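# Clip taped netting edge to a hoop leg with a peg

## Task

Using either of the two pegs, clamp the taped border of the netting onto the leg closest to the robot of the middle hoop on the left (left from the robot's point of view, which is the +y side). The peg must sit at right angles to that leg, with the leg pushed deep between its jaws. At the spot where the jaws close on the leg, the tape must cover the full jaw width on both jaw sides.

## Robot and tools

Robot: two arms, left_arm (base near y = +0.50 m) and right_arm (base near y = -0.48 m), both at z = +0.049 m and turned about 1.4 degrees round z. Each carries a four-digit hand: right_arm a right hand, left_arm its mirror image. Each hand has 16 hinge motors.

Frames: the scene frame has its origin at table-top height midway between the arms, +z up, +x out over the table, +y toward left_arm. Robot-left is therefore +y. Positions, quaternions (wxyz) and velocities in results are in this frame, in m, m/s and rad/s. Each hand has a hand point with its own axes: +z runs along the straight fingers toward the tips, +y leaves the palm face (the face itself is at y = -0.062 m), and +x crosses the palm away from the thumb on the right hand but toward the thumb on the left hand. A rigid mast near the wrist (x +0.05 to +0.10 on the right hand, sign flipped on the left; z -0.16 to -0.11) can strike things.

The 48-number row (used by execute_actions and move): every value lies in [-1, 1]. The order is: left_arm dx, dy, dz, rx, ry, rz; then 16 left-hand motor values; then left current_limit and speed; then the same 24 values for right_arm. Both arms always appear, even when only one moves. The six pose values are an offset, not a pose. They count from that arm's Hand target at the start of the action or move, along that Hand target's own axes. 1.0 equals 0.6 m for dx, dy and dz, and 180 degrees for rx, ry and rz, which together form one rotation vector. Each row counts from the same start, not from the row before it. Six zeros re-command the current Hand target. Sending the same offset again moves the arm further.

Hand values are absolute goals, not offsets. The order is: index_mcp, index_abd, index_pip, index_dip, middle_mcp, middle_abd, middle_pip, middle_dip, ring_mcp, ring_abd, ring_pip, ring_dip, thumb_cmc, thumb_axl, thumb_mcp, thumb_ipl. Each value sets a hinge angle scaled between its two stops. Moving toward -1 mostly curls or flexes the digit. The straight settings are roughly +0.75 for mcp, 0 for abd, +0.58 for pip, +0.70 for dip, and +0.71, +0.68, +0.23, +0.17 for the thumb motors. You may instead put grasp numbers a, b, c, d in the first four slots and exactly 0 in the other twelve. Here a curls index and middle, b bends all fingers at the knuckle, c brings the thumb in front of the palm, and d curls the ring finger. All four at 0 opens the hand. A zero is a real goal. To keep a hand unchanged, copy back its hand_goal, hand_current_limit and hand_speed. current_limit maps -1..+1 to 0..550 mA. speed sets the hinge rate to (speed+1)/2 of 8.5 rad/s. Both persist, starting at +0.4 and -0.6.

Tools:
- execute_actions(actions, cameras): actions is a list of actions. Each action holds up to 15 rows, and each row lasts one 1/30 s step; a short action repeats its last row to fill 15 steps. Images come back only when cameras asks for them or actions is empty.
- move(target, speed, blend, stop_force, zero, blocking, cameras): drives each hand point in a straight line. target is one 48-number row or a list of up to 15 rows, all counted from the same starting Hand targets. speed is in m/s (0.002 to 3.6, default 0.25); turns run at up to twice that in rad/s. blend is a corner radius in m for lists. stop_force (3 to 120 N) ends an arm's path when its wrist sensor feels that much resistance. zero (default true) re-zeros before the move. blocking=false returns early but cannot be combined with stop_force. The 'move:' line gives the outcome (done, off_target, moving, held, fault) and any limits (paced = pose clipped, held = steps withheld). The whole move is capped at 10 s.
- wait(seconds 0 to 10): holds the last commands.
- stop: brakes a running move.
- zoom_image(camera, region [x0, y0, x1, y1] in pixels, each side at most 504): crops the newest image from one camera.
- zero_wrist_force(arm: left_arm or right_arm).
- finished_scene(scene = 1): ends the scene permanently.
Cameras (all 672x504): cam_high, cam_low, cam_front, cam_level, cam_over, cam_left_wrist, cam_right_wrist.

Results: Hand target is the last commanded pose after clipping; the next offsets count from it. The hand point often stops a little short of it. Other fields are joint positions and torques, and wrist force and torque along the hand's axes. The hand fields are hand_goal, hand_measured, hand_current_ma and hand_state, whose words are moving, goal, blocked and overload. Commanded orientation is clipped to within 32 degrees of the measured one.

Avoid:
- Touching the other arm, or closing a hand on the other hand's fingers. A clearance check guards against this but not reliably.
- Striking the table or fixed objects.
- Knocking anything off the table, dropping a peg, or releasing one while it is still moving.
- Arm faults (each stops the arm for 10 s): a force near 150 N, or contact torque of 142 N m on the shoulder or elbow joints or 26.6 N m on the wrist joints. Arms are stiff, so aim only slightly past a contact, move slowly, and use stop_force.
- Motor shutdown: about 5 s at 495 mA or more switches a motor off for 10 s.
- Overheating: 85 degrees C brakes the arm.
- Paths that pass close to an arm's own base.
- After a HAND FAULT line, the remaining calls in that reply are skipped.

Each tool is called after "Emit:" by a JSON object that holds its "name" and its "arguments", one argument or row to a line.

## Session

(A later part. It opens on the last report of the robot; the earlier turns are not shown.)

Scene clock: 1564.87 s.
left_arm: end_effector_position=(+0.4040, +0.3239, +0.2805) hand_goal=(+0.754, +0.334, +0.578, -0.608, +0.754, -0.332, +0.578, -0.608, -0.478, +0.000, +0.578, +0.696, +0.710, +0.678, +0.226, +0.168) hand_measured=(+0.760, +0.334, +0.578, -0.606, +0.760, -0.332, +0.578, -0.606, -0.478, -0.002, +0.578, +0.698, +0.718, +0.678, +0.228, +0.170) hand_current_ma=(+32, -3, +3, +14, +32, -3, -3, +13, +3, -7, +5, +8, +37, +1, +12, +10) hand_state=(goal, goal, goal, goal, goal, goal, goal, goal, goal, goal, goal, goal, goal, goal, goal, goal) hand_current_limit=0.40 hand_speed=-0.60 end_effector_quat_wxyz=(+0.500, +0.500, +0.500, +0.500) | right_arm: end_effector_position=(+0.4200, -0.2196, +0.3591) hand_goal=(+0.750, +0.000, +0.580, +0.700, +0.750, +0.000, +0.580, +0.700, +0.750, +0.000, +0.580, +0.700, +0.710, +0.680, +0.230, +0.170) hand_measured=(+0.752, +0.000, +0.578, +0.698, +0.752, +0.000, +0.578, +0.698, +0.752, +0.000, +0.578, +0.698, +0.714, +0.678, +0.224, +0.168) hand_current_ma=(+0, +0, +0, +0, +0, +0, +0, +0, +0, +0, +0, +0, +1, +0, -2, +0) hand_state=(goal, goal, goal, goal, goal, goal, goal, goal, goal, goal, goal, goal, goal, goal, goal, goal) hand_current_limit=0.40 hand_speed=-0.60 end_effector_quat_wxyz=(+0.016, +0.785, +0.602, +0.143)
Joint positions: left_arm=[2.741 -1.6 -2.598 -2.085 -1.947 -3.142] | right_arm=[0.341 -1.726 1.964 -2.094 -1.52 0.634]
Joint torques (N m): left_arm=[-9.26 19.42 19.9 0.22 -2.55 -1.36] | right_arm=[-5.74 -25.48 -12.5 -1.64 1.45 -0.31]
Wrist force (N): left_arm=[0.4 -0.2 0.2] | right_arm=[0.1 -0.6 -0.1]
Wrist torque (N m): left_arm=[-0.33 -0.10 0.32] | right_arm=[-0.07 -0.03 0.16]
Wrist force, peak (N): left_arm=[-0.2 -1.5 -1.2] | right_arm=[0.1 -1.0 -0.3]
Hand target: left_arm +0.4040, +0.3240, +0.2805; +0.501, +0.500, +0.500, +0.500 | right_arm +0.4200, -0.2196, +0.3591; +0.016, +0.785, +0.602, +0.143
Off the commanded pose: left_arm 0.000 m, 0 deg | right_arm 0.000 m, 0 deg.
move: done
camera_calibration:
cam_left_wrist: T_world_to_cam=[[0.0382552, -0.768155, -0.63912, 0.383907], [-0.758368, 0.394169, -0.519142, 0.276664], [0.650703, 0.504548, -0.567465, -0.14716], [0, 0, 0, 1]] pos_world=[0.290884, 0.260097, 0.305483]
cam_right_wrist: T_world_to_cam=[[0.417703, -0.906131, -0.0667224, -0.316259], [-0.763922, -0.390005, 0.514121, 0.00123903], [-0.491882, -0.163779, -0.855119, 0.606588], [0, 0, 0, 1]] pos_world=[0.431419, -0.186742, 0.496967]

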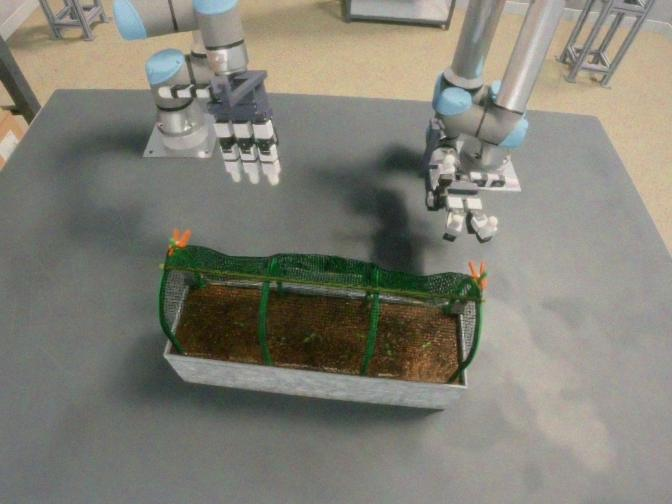

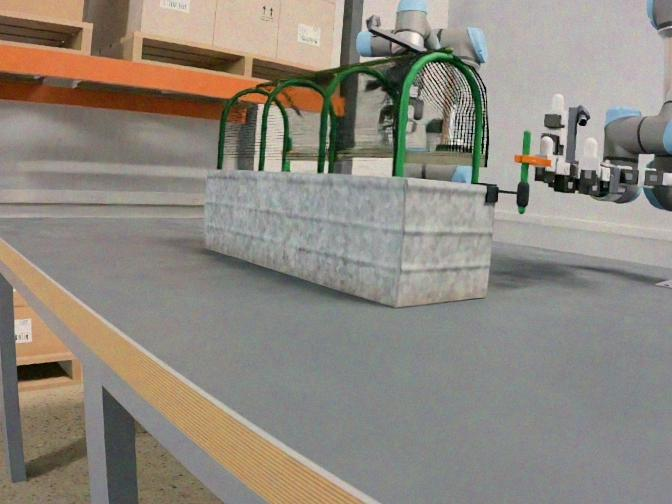

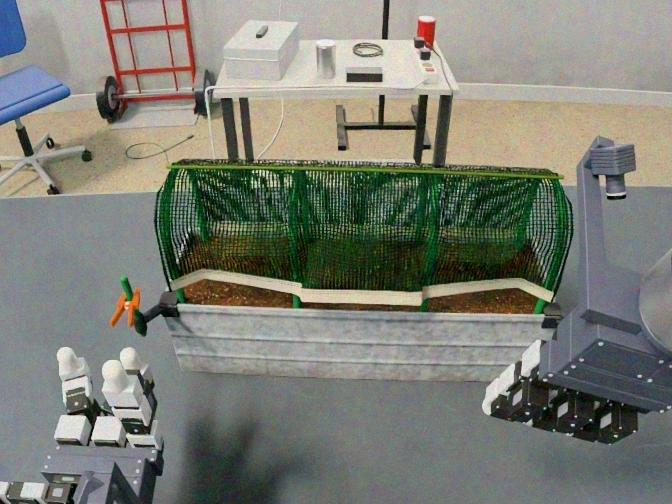

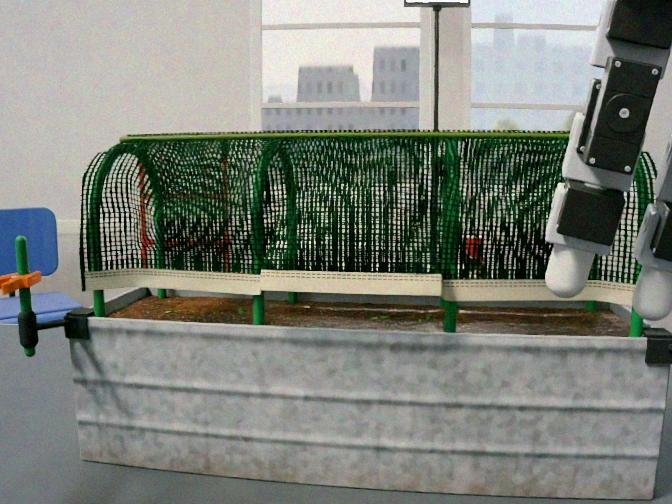

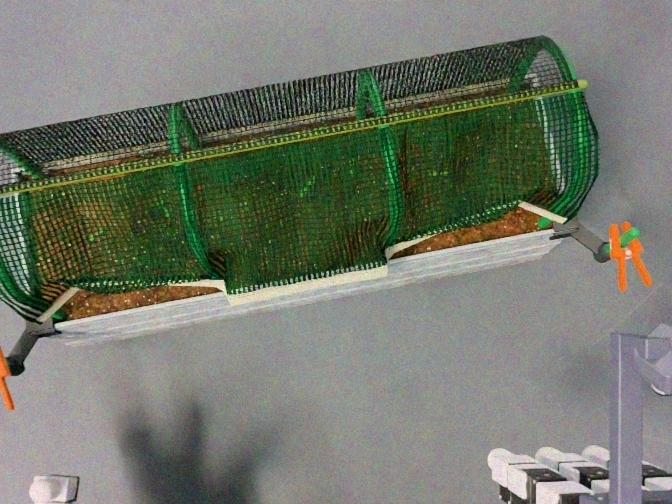

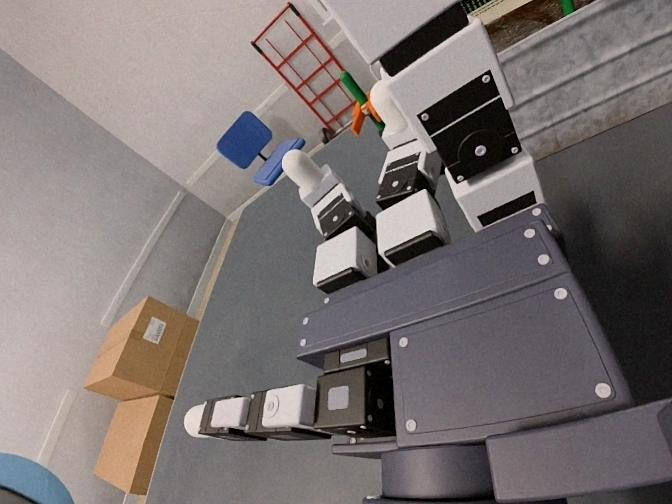

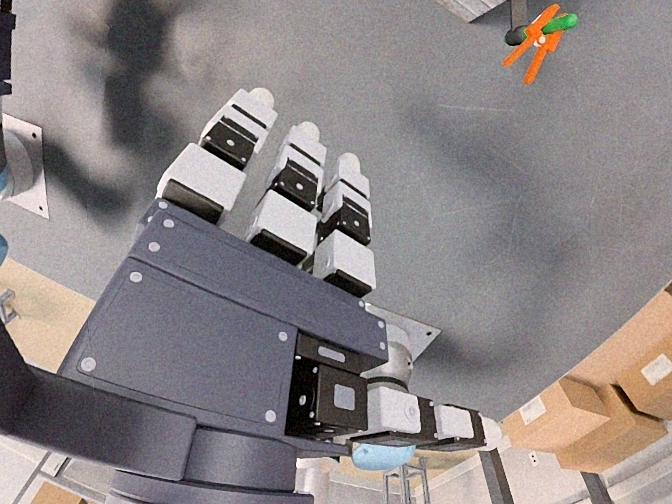

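Emit:
{"name": "zoom_image", "arguments": {
  "camera": "cam_left_wrist",
  "region": [250, 40, 500, 290]
}}

Emit:
{"name": "zoom_image", "arguments": {
  "camera": "cam_front",
  "region": [30, 260, 220, 480]
}}

Emit:
{"name": "zoom_image", "arguments": {
  "camera": "cam_low",
  "region": [490, 90, 660, 220]
}}

Scaled by 2.016 from the camera's 672x504 image, which has a finer 960x720 frame.

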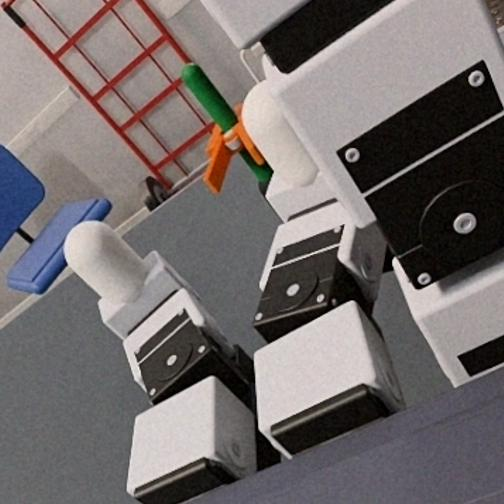

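Scaled by 2.291 from the camera's 672x504 image, which has a finer 960x720 frame.

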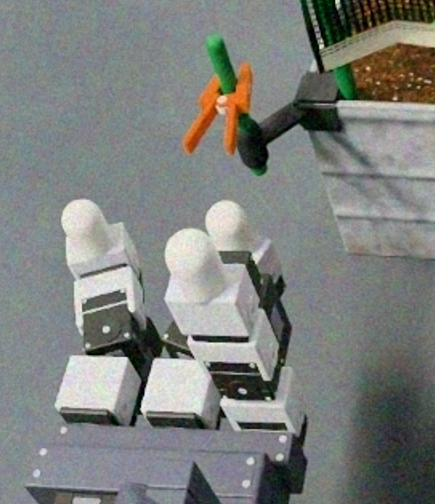

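Scaled by 2.965 from the camera's 672x504 image, which has a finer 960x720 frame.

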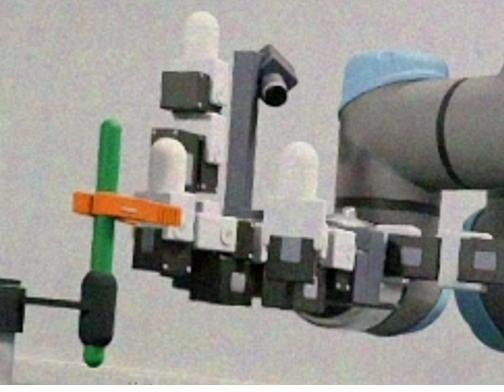

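Emit:
{"name": "move", "arguments": {
  "target": [0,0,0.1017,0,0,0,0.753,0.333,0.577,-0.609,0.753,-0.333,0.577,-0.609,-0.479,0,-0.9,-0.9,0.71,0.678,0.225,0.168,0.4,-0.6,0,0,0,0,0,0,0,0,0,0,0,0,0,0,0,0,0,0,0,0,0,0,0.4,-0.6],
  "speed": 0.15,
  "cameras": ["cam_left_wrist", "cam_low", "cam_front", "cam_high"]
}}

Emit:
{"name": "zoom_image", "arguments": {
  "camera": "cam_left_wrist",
  "region": [250, 40, 500, 290]
}}

Emit:
{"name": "zoom_image", "arguments": {
  "camera": "cam_front",
  "region": [50, 250, 220, 420]
}}

Emit:
{"name": "zoom_image", "arguments": {
  "camera": "cam_low",
  "region": [480, 100, 640, 220]
}}

Scene clock: 1597.63 s.
left_arm: end_effector_position=(+0.4650, +0.3239, +0.2805) hand_goal=(+0.754, +0.334, +0.578, -0.608, +0.754, -0.332, +0.578, -0.608, -0.478, +0.000, -0.900, -0.900, +0.710, +0.678, +0.226, +0.168) hand_measured=(+0.760, +0.334, +0.578, -0.606, +0.760, -0.332, +0.578, -0.606, -0.442, -0.002, -0.502, -0.836, +0.718, +0.678, +0.228, +0.170) hand_current_ma=(+32, -3, +3, +14, +33, -3, -3, +13, +193, -7, +385, +320, +37, +1, +11, +10) hand_state=(goal, goal, goal, goal, goal, goal, goal, goal, blocked, goal, blocked, blocked, goal, goal, goal, goal) hand_current_limit=0.40 hand_speed=-0.60 end_effector_quat_wxyz=(+0.501, +0.500, +0.500, +0.500) | right_arm: end_effector_position=(+0.4200, -0.2196, +0.3591) hand_goal=(+0.750, +0.000, +0.580, +0.700, +0.750, +0.000, +0.580, +0.700, +0.750, +0.000, +0.580, +0.700, +0.710, +0.680, +0.230, +0.170) hand_measured=(+0.752, +0.000, +0.578, +0.698, +0.752, +0.000, +0.578, +0.698, +0.752, +0.000, +0.578, +0.698, +0.714, +0.678, +0.224, +0.168) hand_current_ma=(+0, +0, +0, +0, +0, +0, +0, +0, +0, +0, +0, +0, +1, +0, -2, +0) hand_state=(goal, goal, goal, goal, goal, goal, goal, goal, goal, goal, goal, goal, goal, goal, goal, goal) hand_current_limit=0.40 hand_speed=-0.60 end_effector_quat_wxyz=(+0.016, +0.785, +0.602, +0.143)
Joint positions: left_arm=[2.828 -1.696 -2.486 -2.101 -1.86 -3.143] | right_arm=[0.341 -1.726 1.964 -2.094 -1.52 0.634]
Joint torques (N m): left_arm=[8.99 7.5 19.62 0.1 2.64 1.16] | right_arm=[-5.38 -25.18 -13.11 -1.76 1.34 -0.2]
Wrist force (N): left_arm=[0.7 -0.2 0.3] | right_arm=[0.3 -0.7 -0.1]
Wrist torque (N m): left_arm=[-0.33 -0.13 0.32] | right_arm=[-0.08 -0.04 0.17]
Wrist force, peak (N): left_arm=[1.2 -0.3 0.3] | right_arm=[0.3 -0.9 -0.1]
Hand target: left_arm +0.4650, +0.3239, +0.2805; +0.501, +0.500, +0.500, +0.500 | right_arm +0.4200, -0.2196, +0.3591; +0.016, +0.785, +0.602, +0.143
Off the commanded pose: left_arm 0.000 m, 0 deg | right_arm 0.000 m, 0 deg.
move: done
camera_calibration:
cam_left_wrist: T_world_to_cam=[[0.0382972, -0.768411, -0.638809, 0.381595], [-0.758424, 0.393891, -0.519272, 0.323108], [0.650636, 0.504375, -0.567696, -0.186657], [0, 0, 0, 1]] pos_world=[0.351884, 0.260097, 0.305583]
Images, in order (width x height): cam_high 672x504, cam_low 672x504, cam_front 672x504, cam_left_wrist 672x504.

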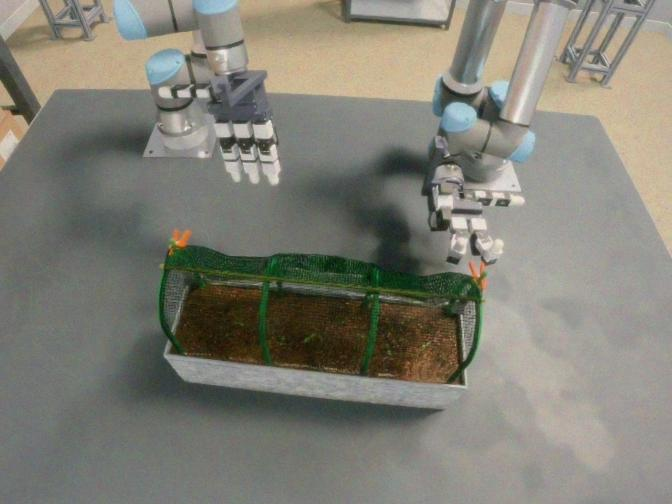

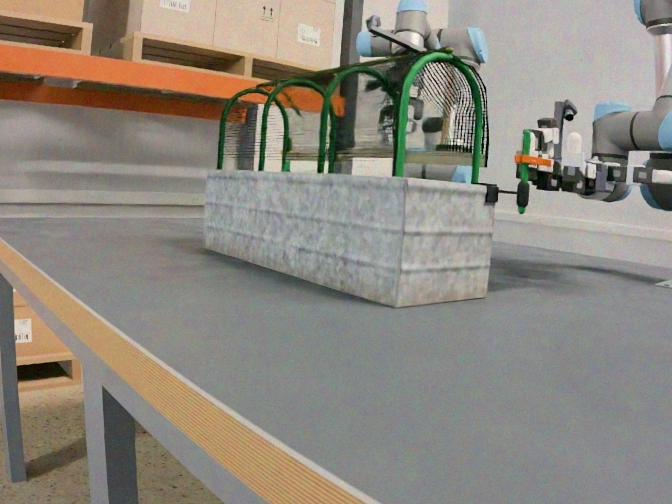

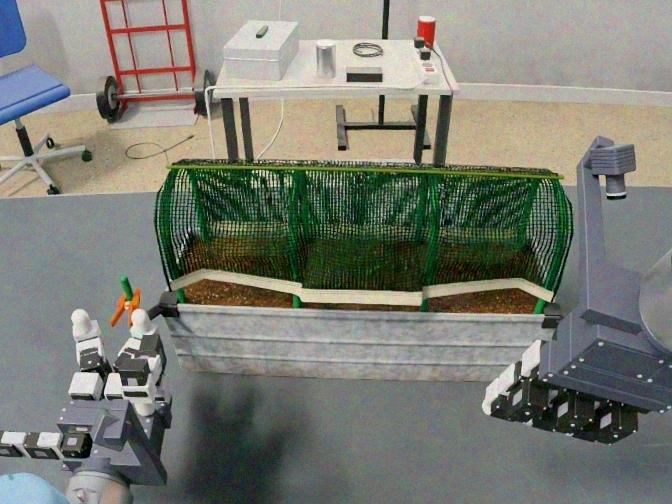

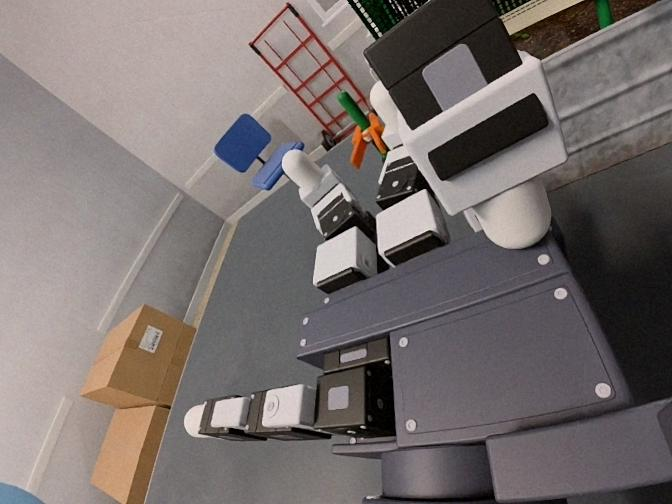

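Scaled by 2.016 from the camera's 672x504 image, which has a finer 960x720 frame.

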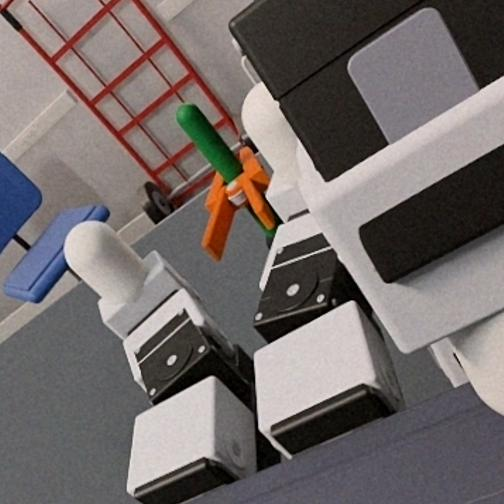

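Scaled by 2.965 from the camera's 672x504 image, which has a finer 960x720 frame.

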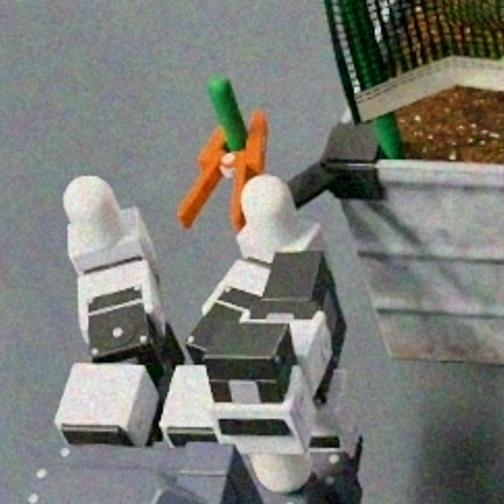

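Scaled by 3.150 from the camera's 672x504 image, which has a finer 960x720 frame.

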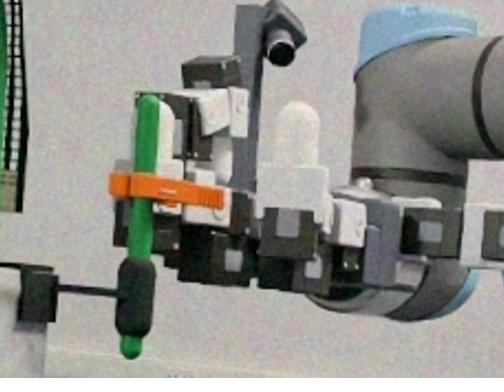

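Emit:
{"name": "move", "arguments": {
  "target": [0,0.005,0.0417,0,0,0,0.753,0.333,0.577,-0.609,0.753,-0.333,0.577,-0.609,-0.43,0,-0.46,-0.8,0.71,0.678,0.225,0.168,0.4,-0.6,0,0,0,0,0,0,0,0,0,0,0,0,0,0,0,0,0,0,0,0,0,0,0.4,-0.6],
  "speed": 0.06,
  "cameras": ["cam_left_wrist", "cam_low", "cam_front", "cam_high"]
}}

Emit:
{"name": "zoom_image", "arguments": {
  "camera": "cam_left_wrist",
  "region": [270, 60, 470, 260]
}}

Emit:
{"name": "zoom_image", "arguments": {
  "camera": "cam_front",
  "region": [60, 260, 200, 400]
}}

Emit:
{"name": "zoom_image", "arguments": {
  "camera": "cam_low",
  "region": [490, 110, 610, 220]
}}

Emit:
{"name": "zoom_image", "arguments": {
  "camera": "cam_high",
  "region": [420, 220, 520, 310]
}}

Scene clock: 1642.93 s.
left_arm: end_effector_position=(+0.4898, +0.3239, +0.2835) hand_goal=(+0.754, +0.334, +0.578, -0.608, +0.754, -0.332, +0.578, -0.608, -0.430, +0.000, -0.460, -0.800, +0.710, +0.678, +0.226, +0.168) hand_measured=(+0.760, +0.334, +0.578, -0.606, +0.760, -0.332, +0.578, -0.606, -0.428, -0.002, -0.466, -0.802, +0.718, +0.678, +0.228, +0.170) hand_current_ma=(+32, -3, +3, +14, +33, -3, -3, +13, +11, -7, -29, -6, +37, +1, +11, +10) hand_state=(goal, goal, goal, goal, goal, goal, goal, goal, goal, goal, goal, goal, goal, goal, goal, goal) hand_current_limit=0.40 hand_speed=-0.60 end_effector_quat_wxyz=(+0.501, +0.500, +0.500, +0.500) | right_arm: end_effector_position=(+0.4200, -0.2196, +0.3591) hand_goal=(+0.750, +0.000, +0.580, +0.700, +0.750, +0.000, +0.580, +0.700, +0.750, +0.000, +0.580, +0.700, +0.710, +0.680, +0.230, +0.170) hand_measured=(+0.752, +0.000, +0.578, +0.698, +0.752, +0.000, +0.578, +0.698, +0.752, +0.000, +0.578, +0.698, +0.714, +0.678, +0.224, +0.168) hand_current_ma=(+0, +0, +0, +0, +0, +0, +0, +0, +0, +0, +0, +0, +1, +0, -2, +0) hand_state=(goal, goal, goal, goal, goal, goal, goal, goal, goal, goal, goal, goal, goal, goal, goal, goal) hand_current_limit=0.40 hand_speed=-0.60 end_effector_quat_wxyz=(+0.016, +0.785, +0.602, +0.143)
Joint positions: left_arm=[2.854 -1.725 -2.433 -2.125 -1.834 -3.143] | right_arm=[0.341 -1.726 1.964 -2.094 -1.52 0.634]
Joint torques (N m): left_arm=[9.51 9.54 19.71 0.34 2.64 0.7] | right_arm=[-4.54 -26 -12.73 -1.48 1.41 0]
Wrist force (N): left_arm=[0.9 -0.2 -0.3] | right_arm=[0.2 -0.7 -0.2]
Wrist torque (N m): left_arm=[-0.29 -0.18 0.36] | right_arm=[-0.07 -0.03 0.17]
Wrist force, peak (N): left_arm=[1.4 -0.2 0.2] | right_arm=[0.1 -0.9 -0.1]
Hand target: left_arm +0.4900, +0.3239, +0.2835; +0.501, +0.500, +0.500, +0.500 | right_arm +0.4200, -0.2196, +0.3591; +0.016, +0.785, +0.602, +0.143
Off the commanded pose: left_arm 0.000 m, 0 deg | right_arm 0.000 m, 0 deg.
move: done
camera_calibration:
cam_left_wrist: T_world_to_cam=[[0.0382972, -0.768411, -0.638809, 0.382561], [-0.758424, 0.393891, -0.519272, 0.343475], [0.650636, 0.504375, -0.567696, -0.201089], [0, 0, 0, 1]] pos_world=[0.376684, 0.260097, 0.308583]
Images, in order (width x height): cam_high 672x504, cam_low 672x504, cam_front 672x504, cam_left_wrist 672x504.

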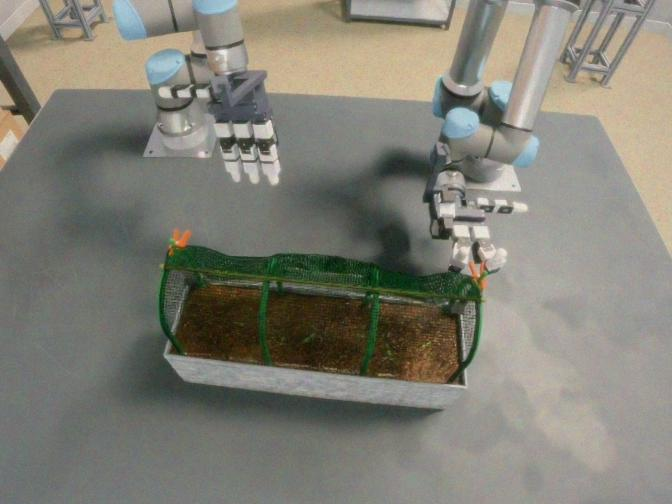

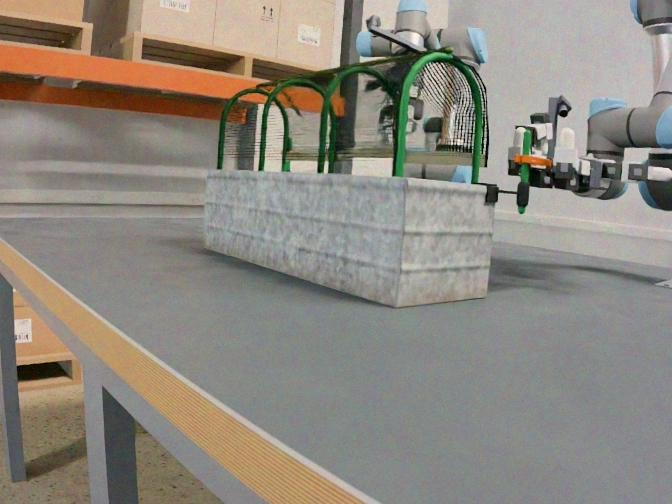

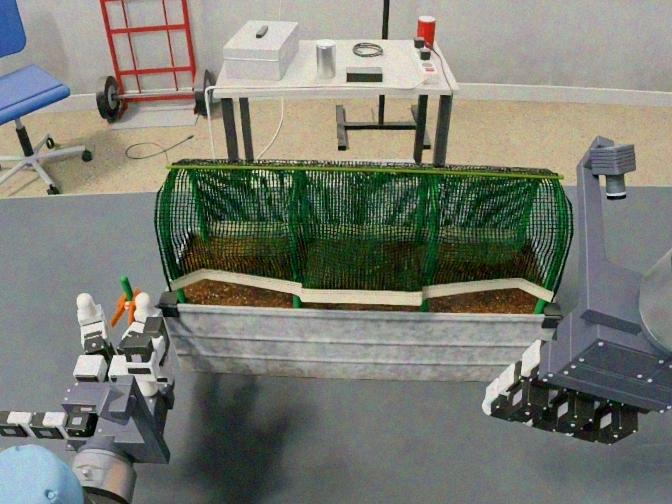

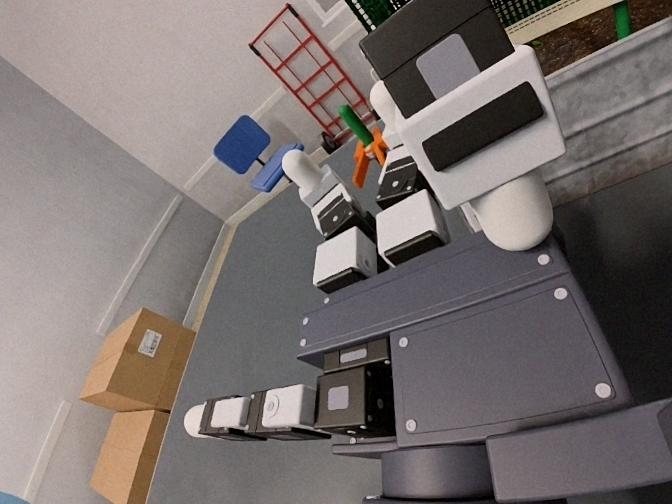

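Scaled by 2.520 from the camera's 672x504 image, which has a finer 960x720 frame.

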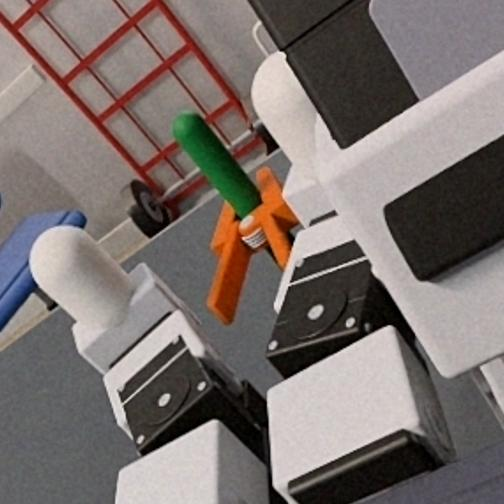

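Scaled by 3.600 from the camera's 672x504 image, which has a finer 960x720 frame.

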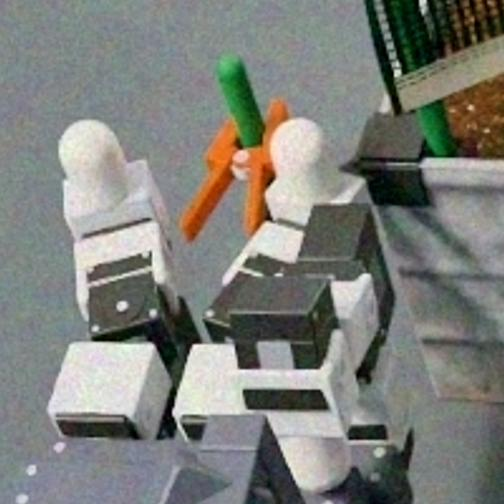

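Scaled by 4.200 from the camera's 672x504 image, which has a finer 960x720 frame.

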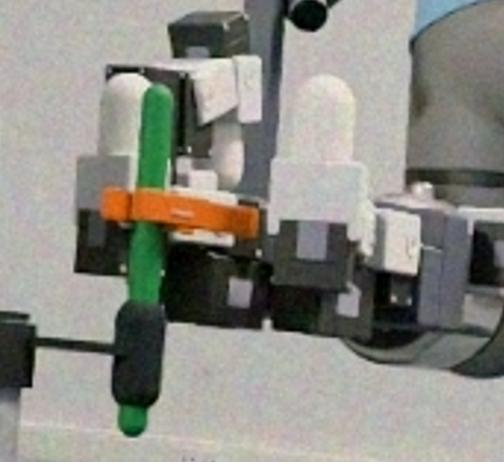

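Scaled by 5.040 from the camera's 672x504 image, which has a finer 960x720 frame.

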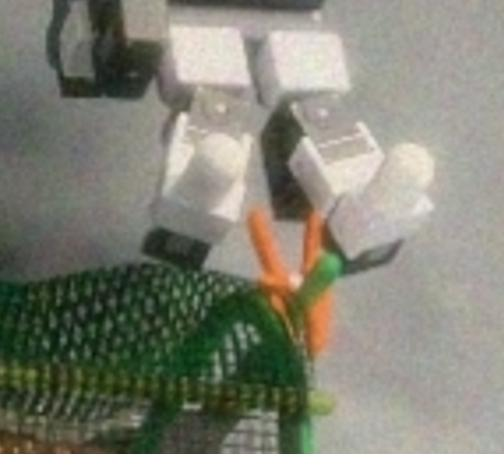

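Emit:
{"name": "move", "arguments": {
  "target": [0.0033,0.0067,0.0233,0,0,0,0.753,0.333,0.577,-0.609,0.753,-0.333,0.577,-0.609,-0.43,0,-0.46,-0.8,0.71,0.678,0.225,0.168,0.4,-0.6,0,0,0,0,0,0,0,0,0,0,0,0,0,0,0,0,0,0,0,0,0,0,0.4,-0.6],
  "speed": 0.05,
  "cameras": ["cam_left_wrist", "cam_low", "cam_high"]
}}

Emit:
{"name": "zoom_image", "arguments": {
  "camera": "cam_left_wrist",
  "region": [270, 60, 470, 260]
}}

Emit:
{"name": "zoom_image", "arguments": {
  "camera": "cam_low",
  "region": [490, 110, 610, 220]
}}

Emit:
{"name": "zoom_image", "arguments": {
  "camera": "cam_high",
  "region": [420, 220, 520, 310]
}}

Scene clock: 1688.37 s.
left_arm: end_effector_position=(+0.5038, +0.3259, +0.2875) hand_goal=(+0.754, +0.334, +0.578, -0.608, +0.754, -0.332, +0.578, -0.608, -0.430, +0.000, -0.460, -0.800, +0.710, +0.678, +0.226, +0.168) hand_measured=(+0.760, +0.334, +0.578, -0.606, +0.760, -0.332, +0.578, -0.606, -0.428, -0.002, -0.466, -0.802, +0.718, +0.678, +0.228, +0.170) hand_current_ma=(+32, -3, +3, +14, +33, -3, -3, +13, +11, -7, -29, -6, +37, +1, +11, +10) hand_state=(goal, goal, goal, goal, goal, goal, goal, goal, goal, goal, goal, goal, goal, goal, goal, goal) hand_current_limit=0.40 hand_speed=-0.60 end_effector_quat_wxyz=(+0.501, +0.500, +0.500, +0.500) | right_arm: end_effector_position=(+0.4200, -0.2196, +0.3591) hand_goal=(+0.750, +0.000, +0.580, +0.700, +0.750, +0.000, +0.580, +0.700, +0.750, +0.000, +0.580, +0.700, +0.710, +0.680, +0.230, +0.170) hand_measured=(+0.752, +0.000, +0.578, +0.698, +0.752, +0.000, +0.578, +0.698, +0.752, +0.000, +0.578, +0.698, +0.714, +0.678, +0.224, +0.168) hand_current_ma=(+0, +0, +0, +0, +0, +0, +0, +0, +0, +0, +0, +0, +1, +0, -2, +0) hand_state=(goal, goal, goal, goal, goal, goal, goal, goal, goal, goal, goal, goal, goal, goal, goal, goal) hand_current_limit=0.40 hand_speed=-0.60 end_effector_quat_wxyz=(+0.016, +0.785, +0.602, +0.143)
Joint positions: left_arm=[2.873 -1.733 -2.403 -2.146 -1.815 -3.143] | right_arm=[0.341 -1.726 1.964 -2.094 -1.52 0.634]
Joint torques (N m): left_arm=[8.88 10.32 21.88 0.25 2.57 -1.02] | right_arm=[-5.87 -25 -13.03 -1.62 1.15 -0.06]
Wrist force (N): left_arm=[1.1 -0.3 -0.2] | right_arm=[0.2 -0.8 -0.2]
Wrist torque (N m): left_arm=[-0.31 -0.19 0.37] | right_arm=[-0.09 -0.03 0.16]
Wrist force, peak (N): left_arm=[1.2 -0.7 0.2] | right_arm=[0.4 -0.9 -0.2]
Hand target: left_arm +0.5040, +0.3259, +0.2876; +0.501, +0.500, +0.500, +0.500 | right_arm +0.4200, -0.2196, +0.3591; +0.016, +0.785, +0.602, +0.143
Off the commanded pose: left_arm 0.000 m, 0 deg | right_arm 0.000 m, 0 deg.
move: done
camera_calibration:
cam_left_wrist: T_world_to_cam=[[0.0383449, -0.768436, -0.638776, 0.386018], [-0.758421, 0.393842, -0.519312, 0.355446], [0.650636, 0.504375, -0.567697, -0.208885], [0, 0, 0, 1]] pos_world=[0.390684, 0.261997, 0.312583]
Images, in order (width x height): cam_high 672x504, cam_low 672x504, cam_left_wrist 672x504.

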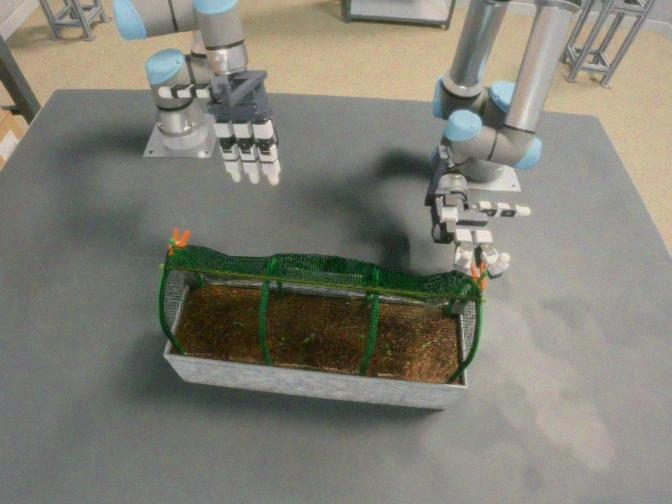

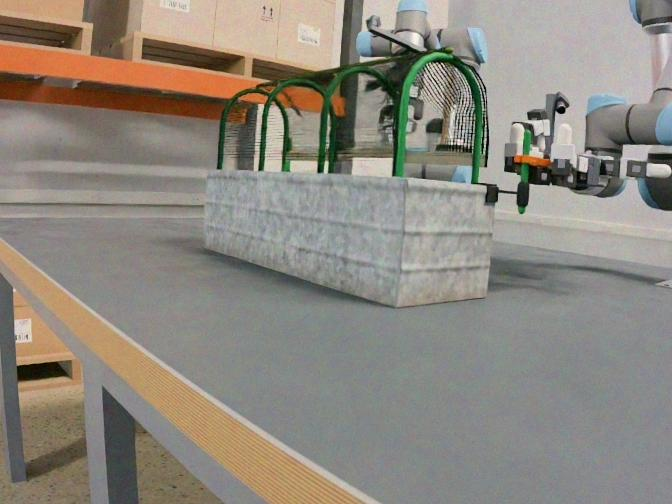

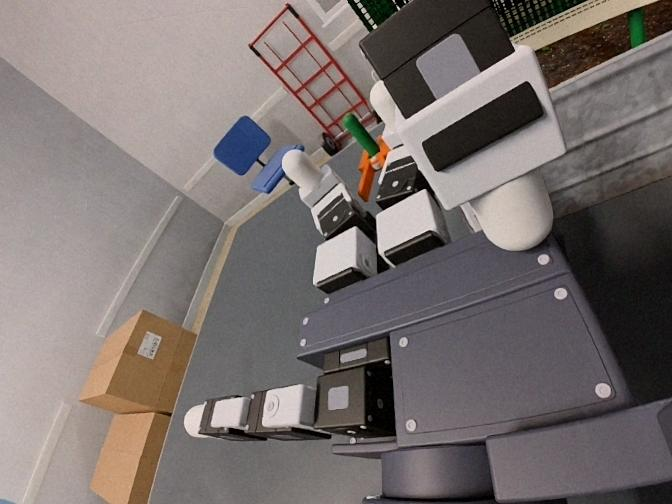

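Scaled by 2.520 from the camera's 672x504 image, which has a finer 960x720 frame.

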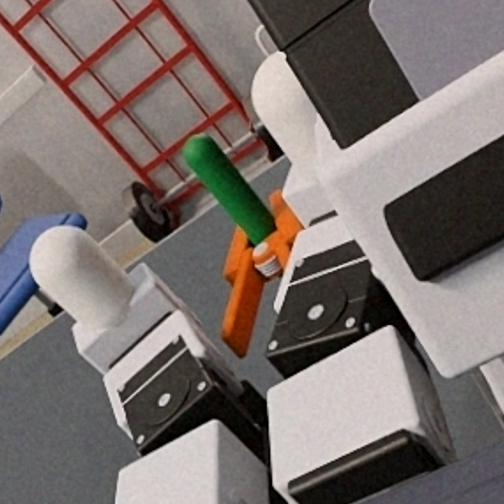

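Scaled by 4.200 from the camera's 672x504 image, which has a finer 960x720 frame.

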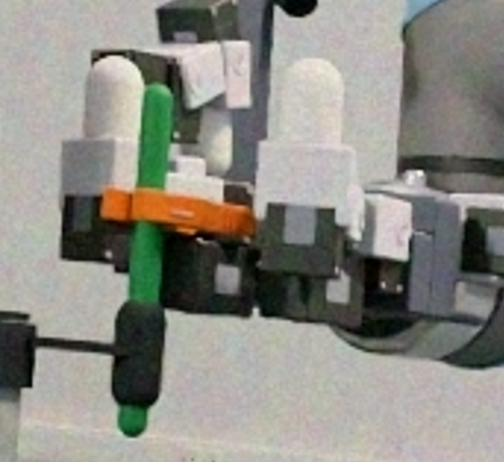

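Scaled by 5.040 from the camera's 672x504 image, which has a finer 960x720 frame.

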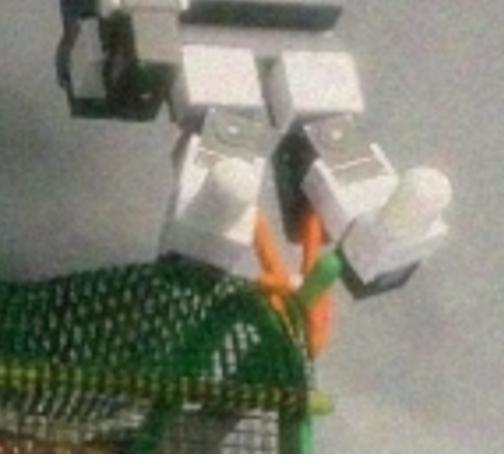

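Emit:
{"name": "move", "arguments": {
  "target": [0,0,0,0,0,0,0.753,0.2,0.577,-0.609,0.753,-0.2,0.577,-0.609,-0.43,0,-0.46,-0.8,0.71,0.678,0.225,0.168,0.1,-0.94,0,0,0,0,0,0,0,0,0,0,0,0,0,0,0,0,0,0,0,0,0,0,0.4,-0.6],
  "speed": 0.05,
  "cameras": ["cam_left_wrist", "cam_low", "cam_high"]
}}

Emit:
{"name": "zoom_image", "arguments": {
  "camera": "cam_left_wrist",
  "region": [270, 60, 470, 260]
}}

Emit:
{"name": "zoom_image", "arguments": {
  "camera": "cam_low",
  "region": [490, 110, 610, 220]
}}

Emit:
{"name": "zoom_image", "arguments": {
  "camera": "cam_high",
  "region": [420, 220, 520, 310]
}}

Scene clock: 1706.17 s.
left_arm: end_effector_position=(+0.5040, +0.3259, +0.2876) hand_goal=(+0.754, +0.200, +0.578, -0.608, +0.754, -0.200, +0.578, -0.608, -0.430, +0.000, -0.460, -0.800, +0.710, +0.678, +0.226, +0.168) hand_measured=(+0.760, +0.226, +0.578, -0.606, +0.760, -0.234, +0.578, -0.606, -0.428, -0.002, -0.466, -0.802, +0.718, +0.678, +0.228, +0.170) hand_current_ma=(+33, +117, +3, +14, +33, -152, -3, +13, +11, -7, -29, -6, +37, +1, +11, +10) hand_state=(goal, blocked, goal, goal, goal, blocked, goal, goal, goal, goal, goal, goal, goal, goal, goal, goal) hand_current_limit=0.10 hand_speed=-0.94 end_effector_quat_wxyz=(+0.501, +0.500, +0.500, +0.500) | right_arm: end_effector_position=(+0.4200, -0.2196, +0.3591) hand_goal=(+0.750, +0.000, +0.580, +0.700, +0.750, +0.000, +0.580, +0.700, +0.750, +0.000, +0.580, +0.700, +0.710, +0.680, +0.230, +0.170) hand_measured=(+0.752, +0.000, +0.578, +0.698, +0.752, +0.000, +0.578, +0.698, +0.752, +0.000, +0.578, +0.698, +0.714, +0.678, +0.224, +0.168) hand_current_ma=(+0, +0, +0, +0, +0, +0, +0, +0, +0, +0, +0, +0, +1, +0, -2, +0) hand_state=(goal, goal, goal, goal, goal, goal, goal, goal, goal, goal, goal, goal, goal, goal, goal, goal) hand_current_limit=0.40 hand_speed=-0.60 end_effector_quat_wxyz=(+0.016, +0.785, +0.602, +0.143)
Joint positions: left_arm=[2.873 -1.733 -2.403 -2.146 -1.815 -3.143] | right_arm=[0.341 -1.726 1.964 -2.094 -1.52 0.634]
Joint torques (N m): left_arm=[8.71 9.84 20.18 0.3 2.02 -1.06] | right_arm=[-4.41 -25.32 -12.22 -1.55 1.22 -0.12]
Wrist force (N): left_arm=[0.2 -0.3 -0.5] | right_arm=[0.2 -0.7 0.1]
Wrist torque (N m): left_arm=[-0.27 -0.20 0.30] | right_arm=[-0.09 -0.04 0.17]
Wrist force, peak (N): left_arm=[1.2 -0.1 0.2] | right_arm=[0.2 -0.9 -0.3]
Hand target: left_arm +0.5040, +0.3259, +0.2876; +0.501, +0.500, +0.500, +0.500 | right_arm +0.4200, -0.2196, +0.3591; +0.016, +0.785, +0.602, +0.143
Off the commanded pose: left_arm 0.000 m, 0 deg | right_arm 0.000 m, 0 deg.
move: done
camera_calibration:
cam_left_wrist: T_world_to_cam=[[0.0382972, -0.768411, -0.638809, 0.386033], [-0.758424, 0.393891, -0.519272, 0.355573], [0.650636, 0.504375, -0.567696, -0.209016], [0, 0, 0, 1]] pos_world=[0.390884, 0.261997, 0.312583]
Images, in order (width x height): cam_high 672x504, cam_low 672x504, cam_left_wrist 672x504.

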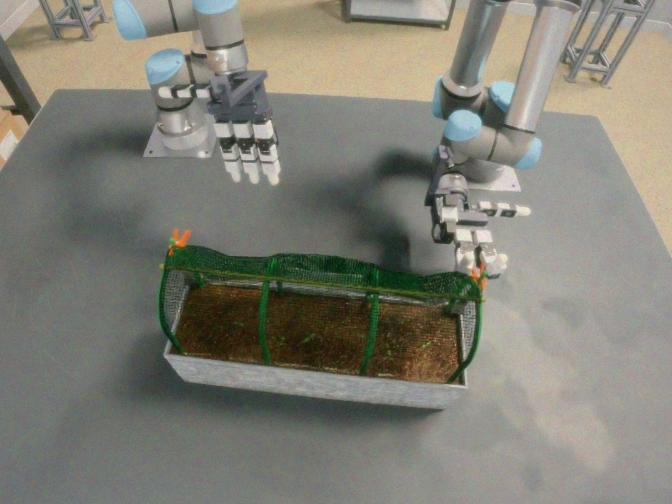

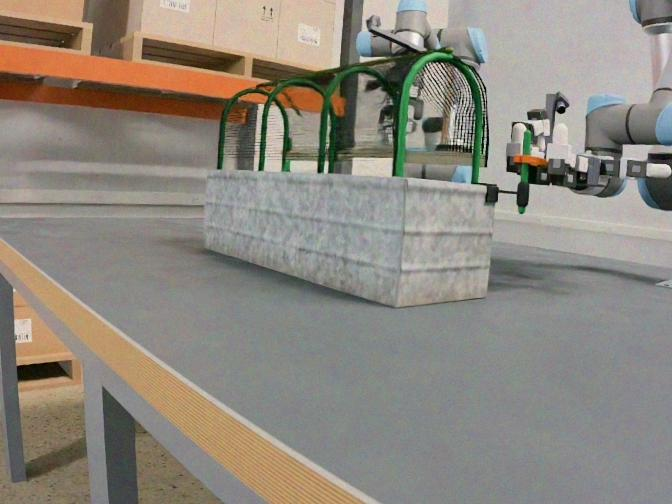

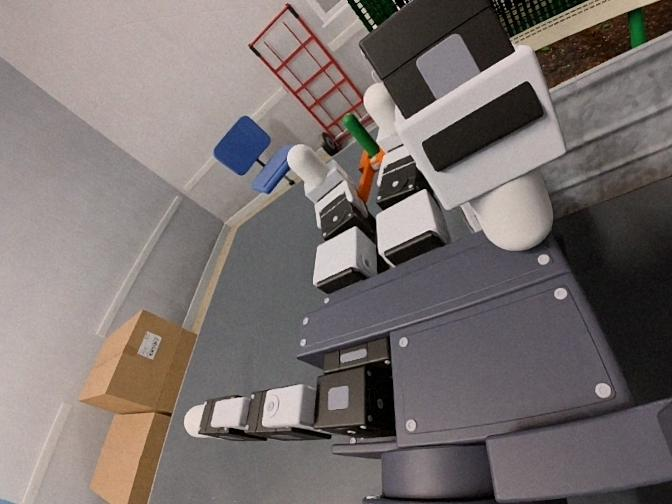

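Scaled by 2.520 from the camera's 672x504 image, which has a finer 960x720 frame.

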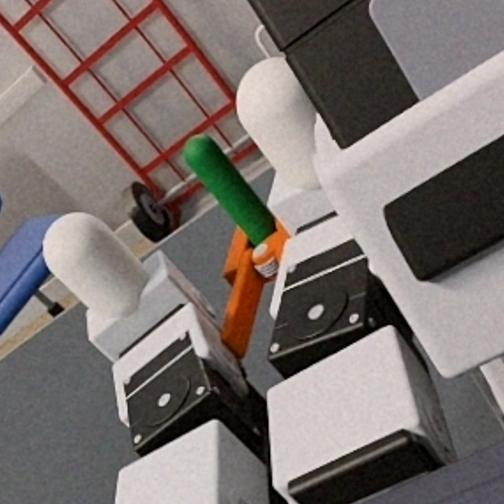

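Scaled by 4.200 from the camera's 672x504 image, which has a finer 960x720 frame.

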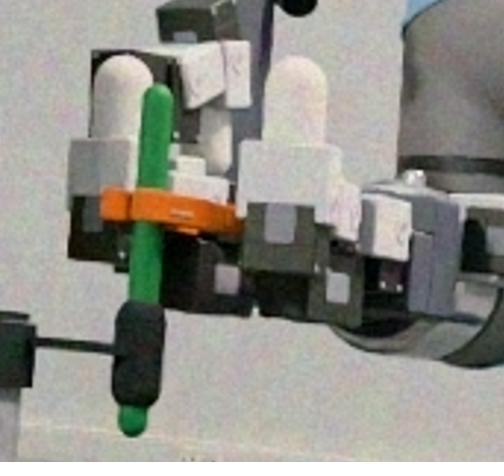

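Scaled by 5.040 from the camera's 672x504 image, which has a finer 960x720 frame.

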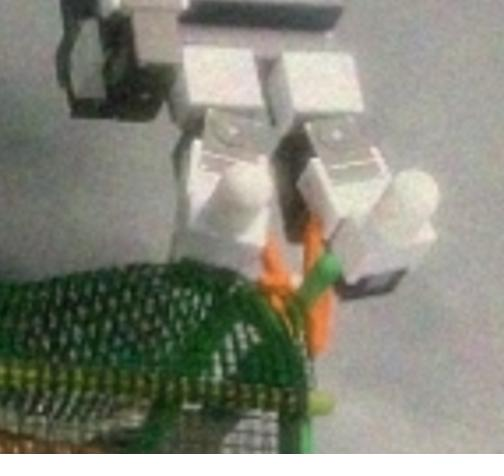

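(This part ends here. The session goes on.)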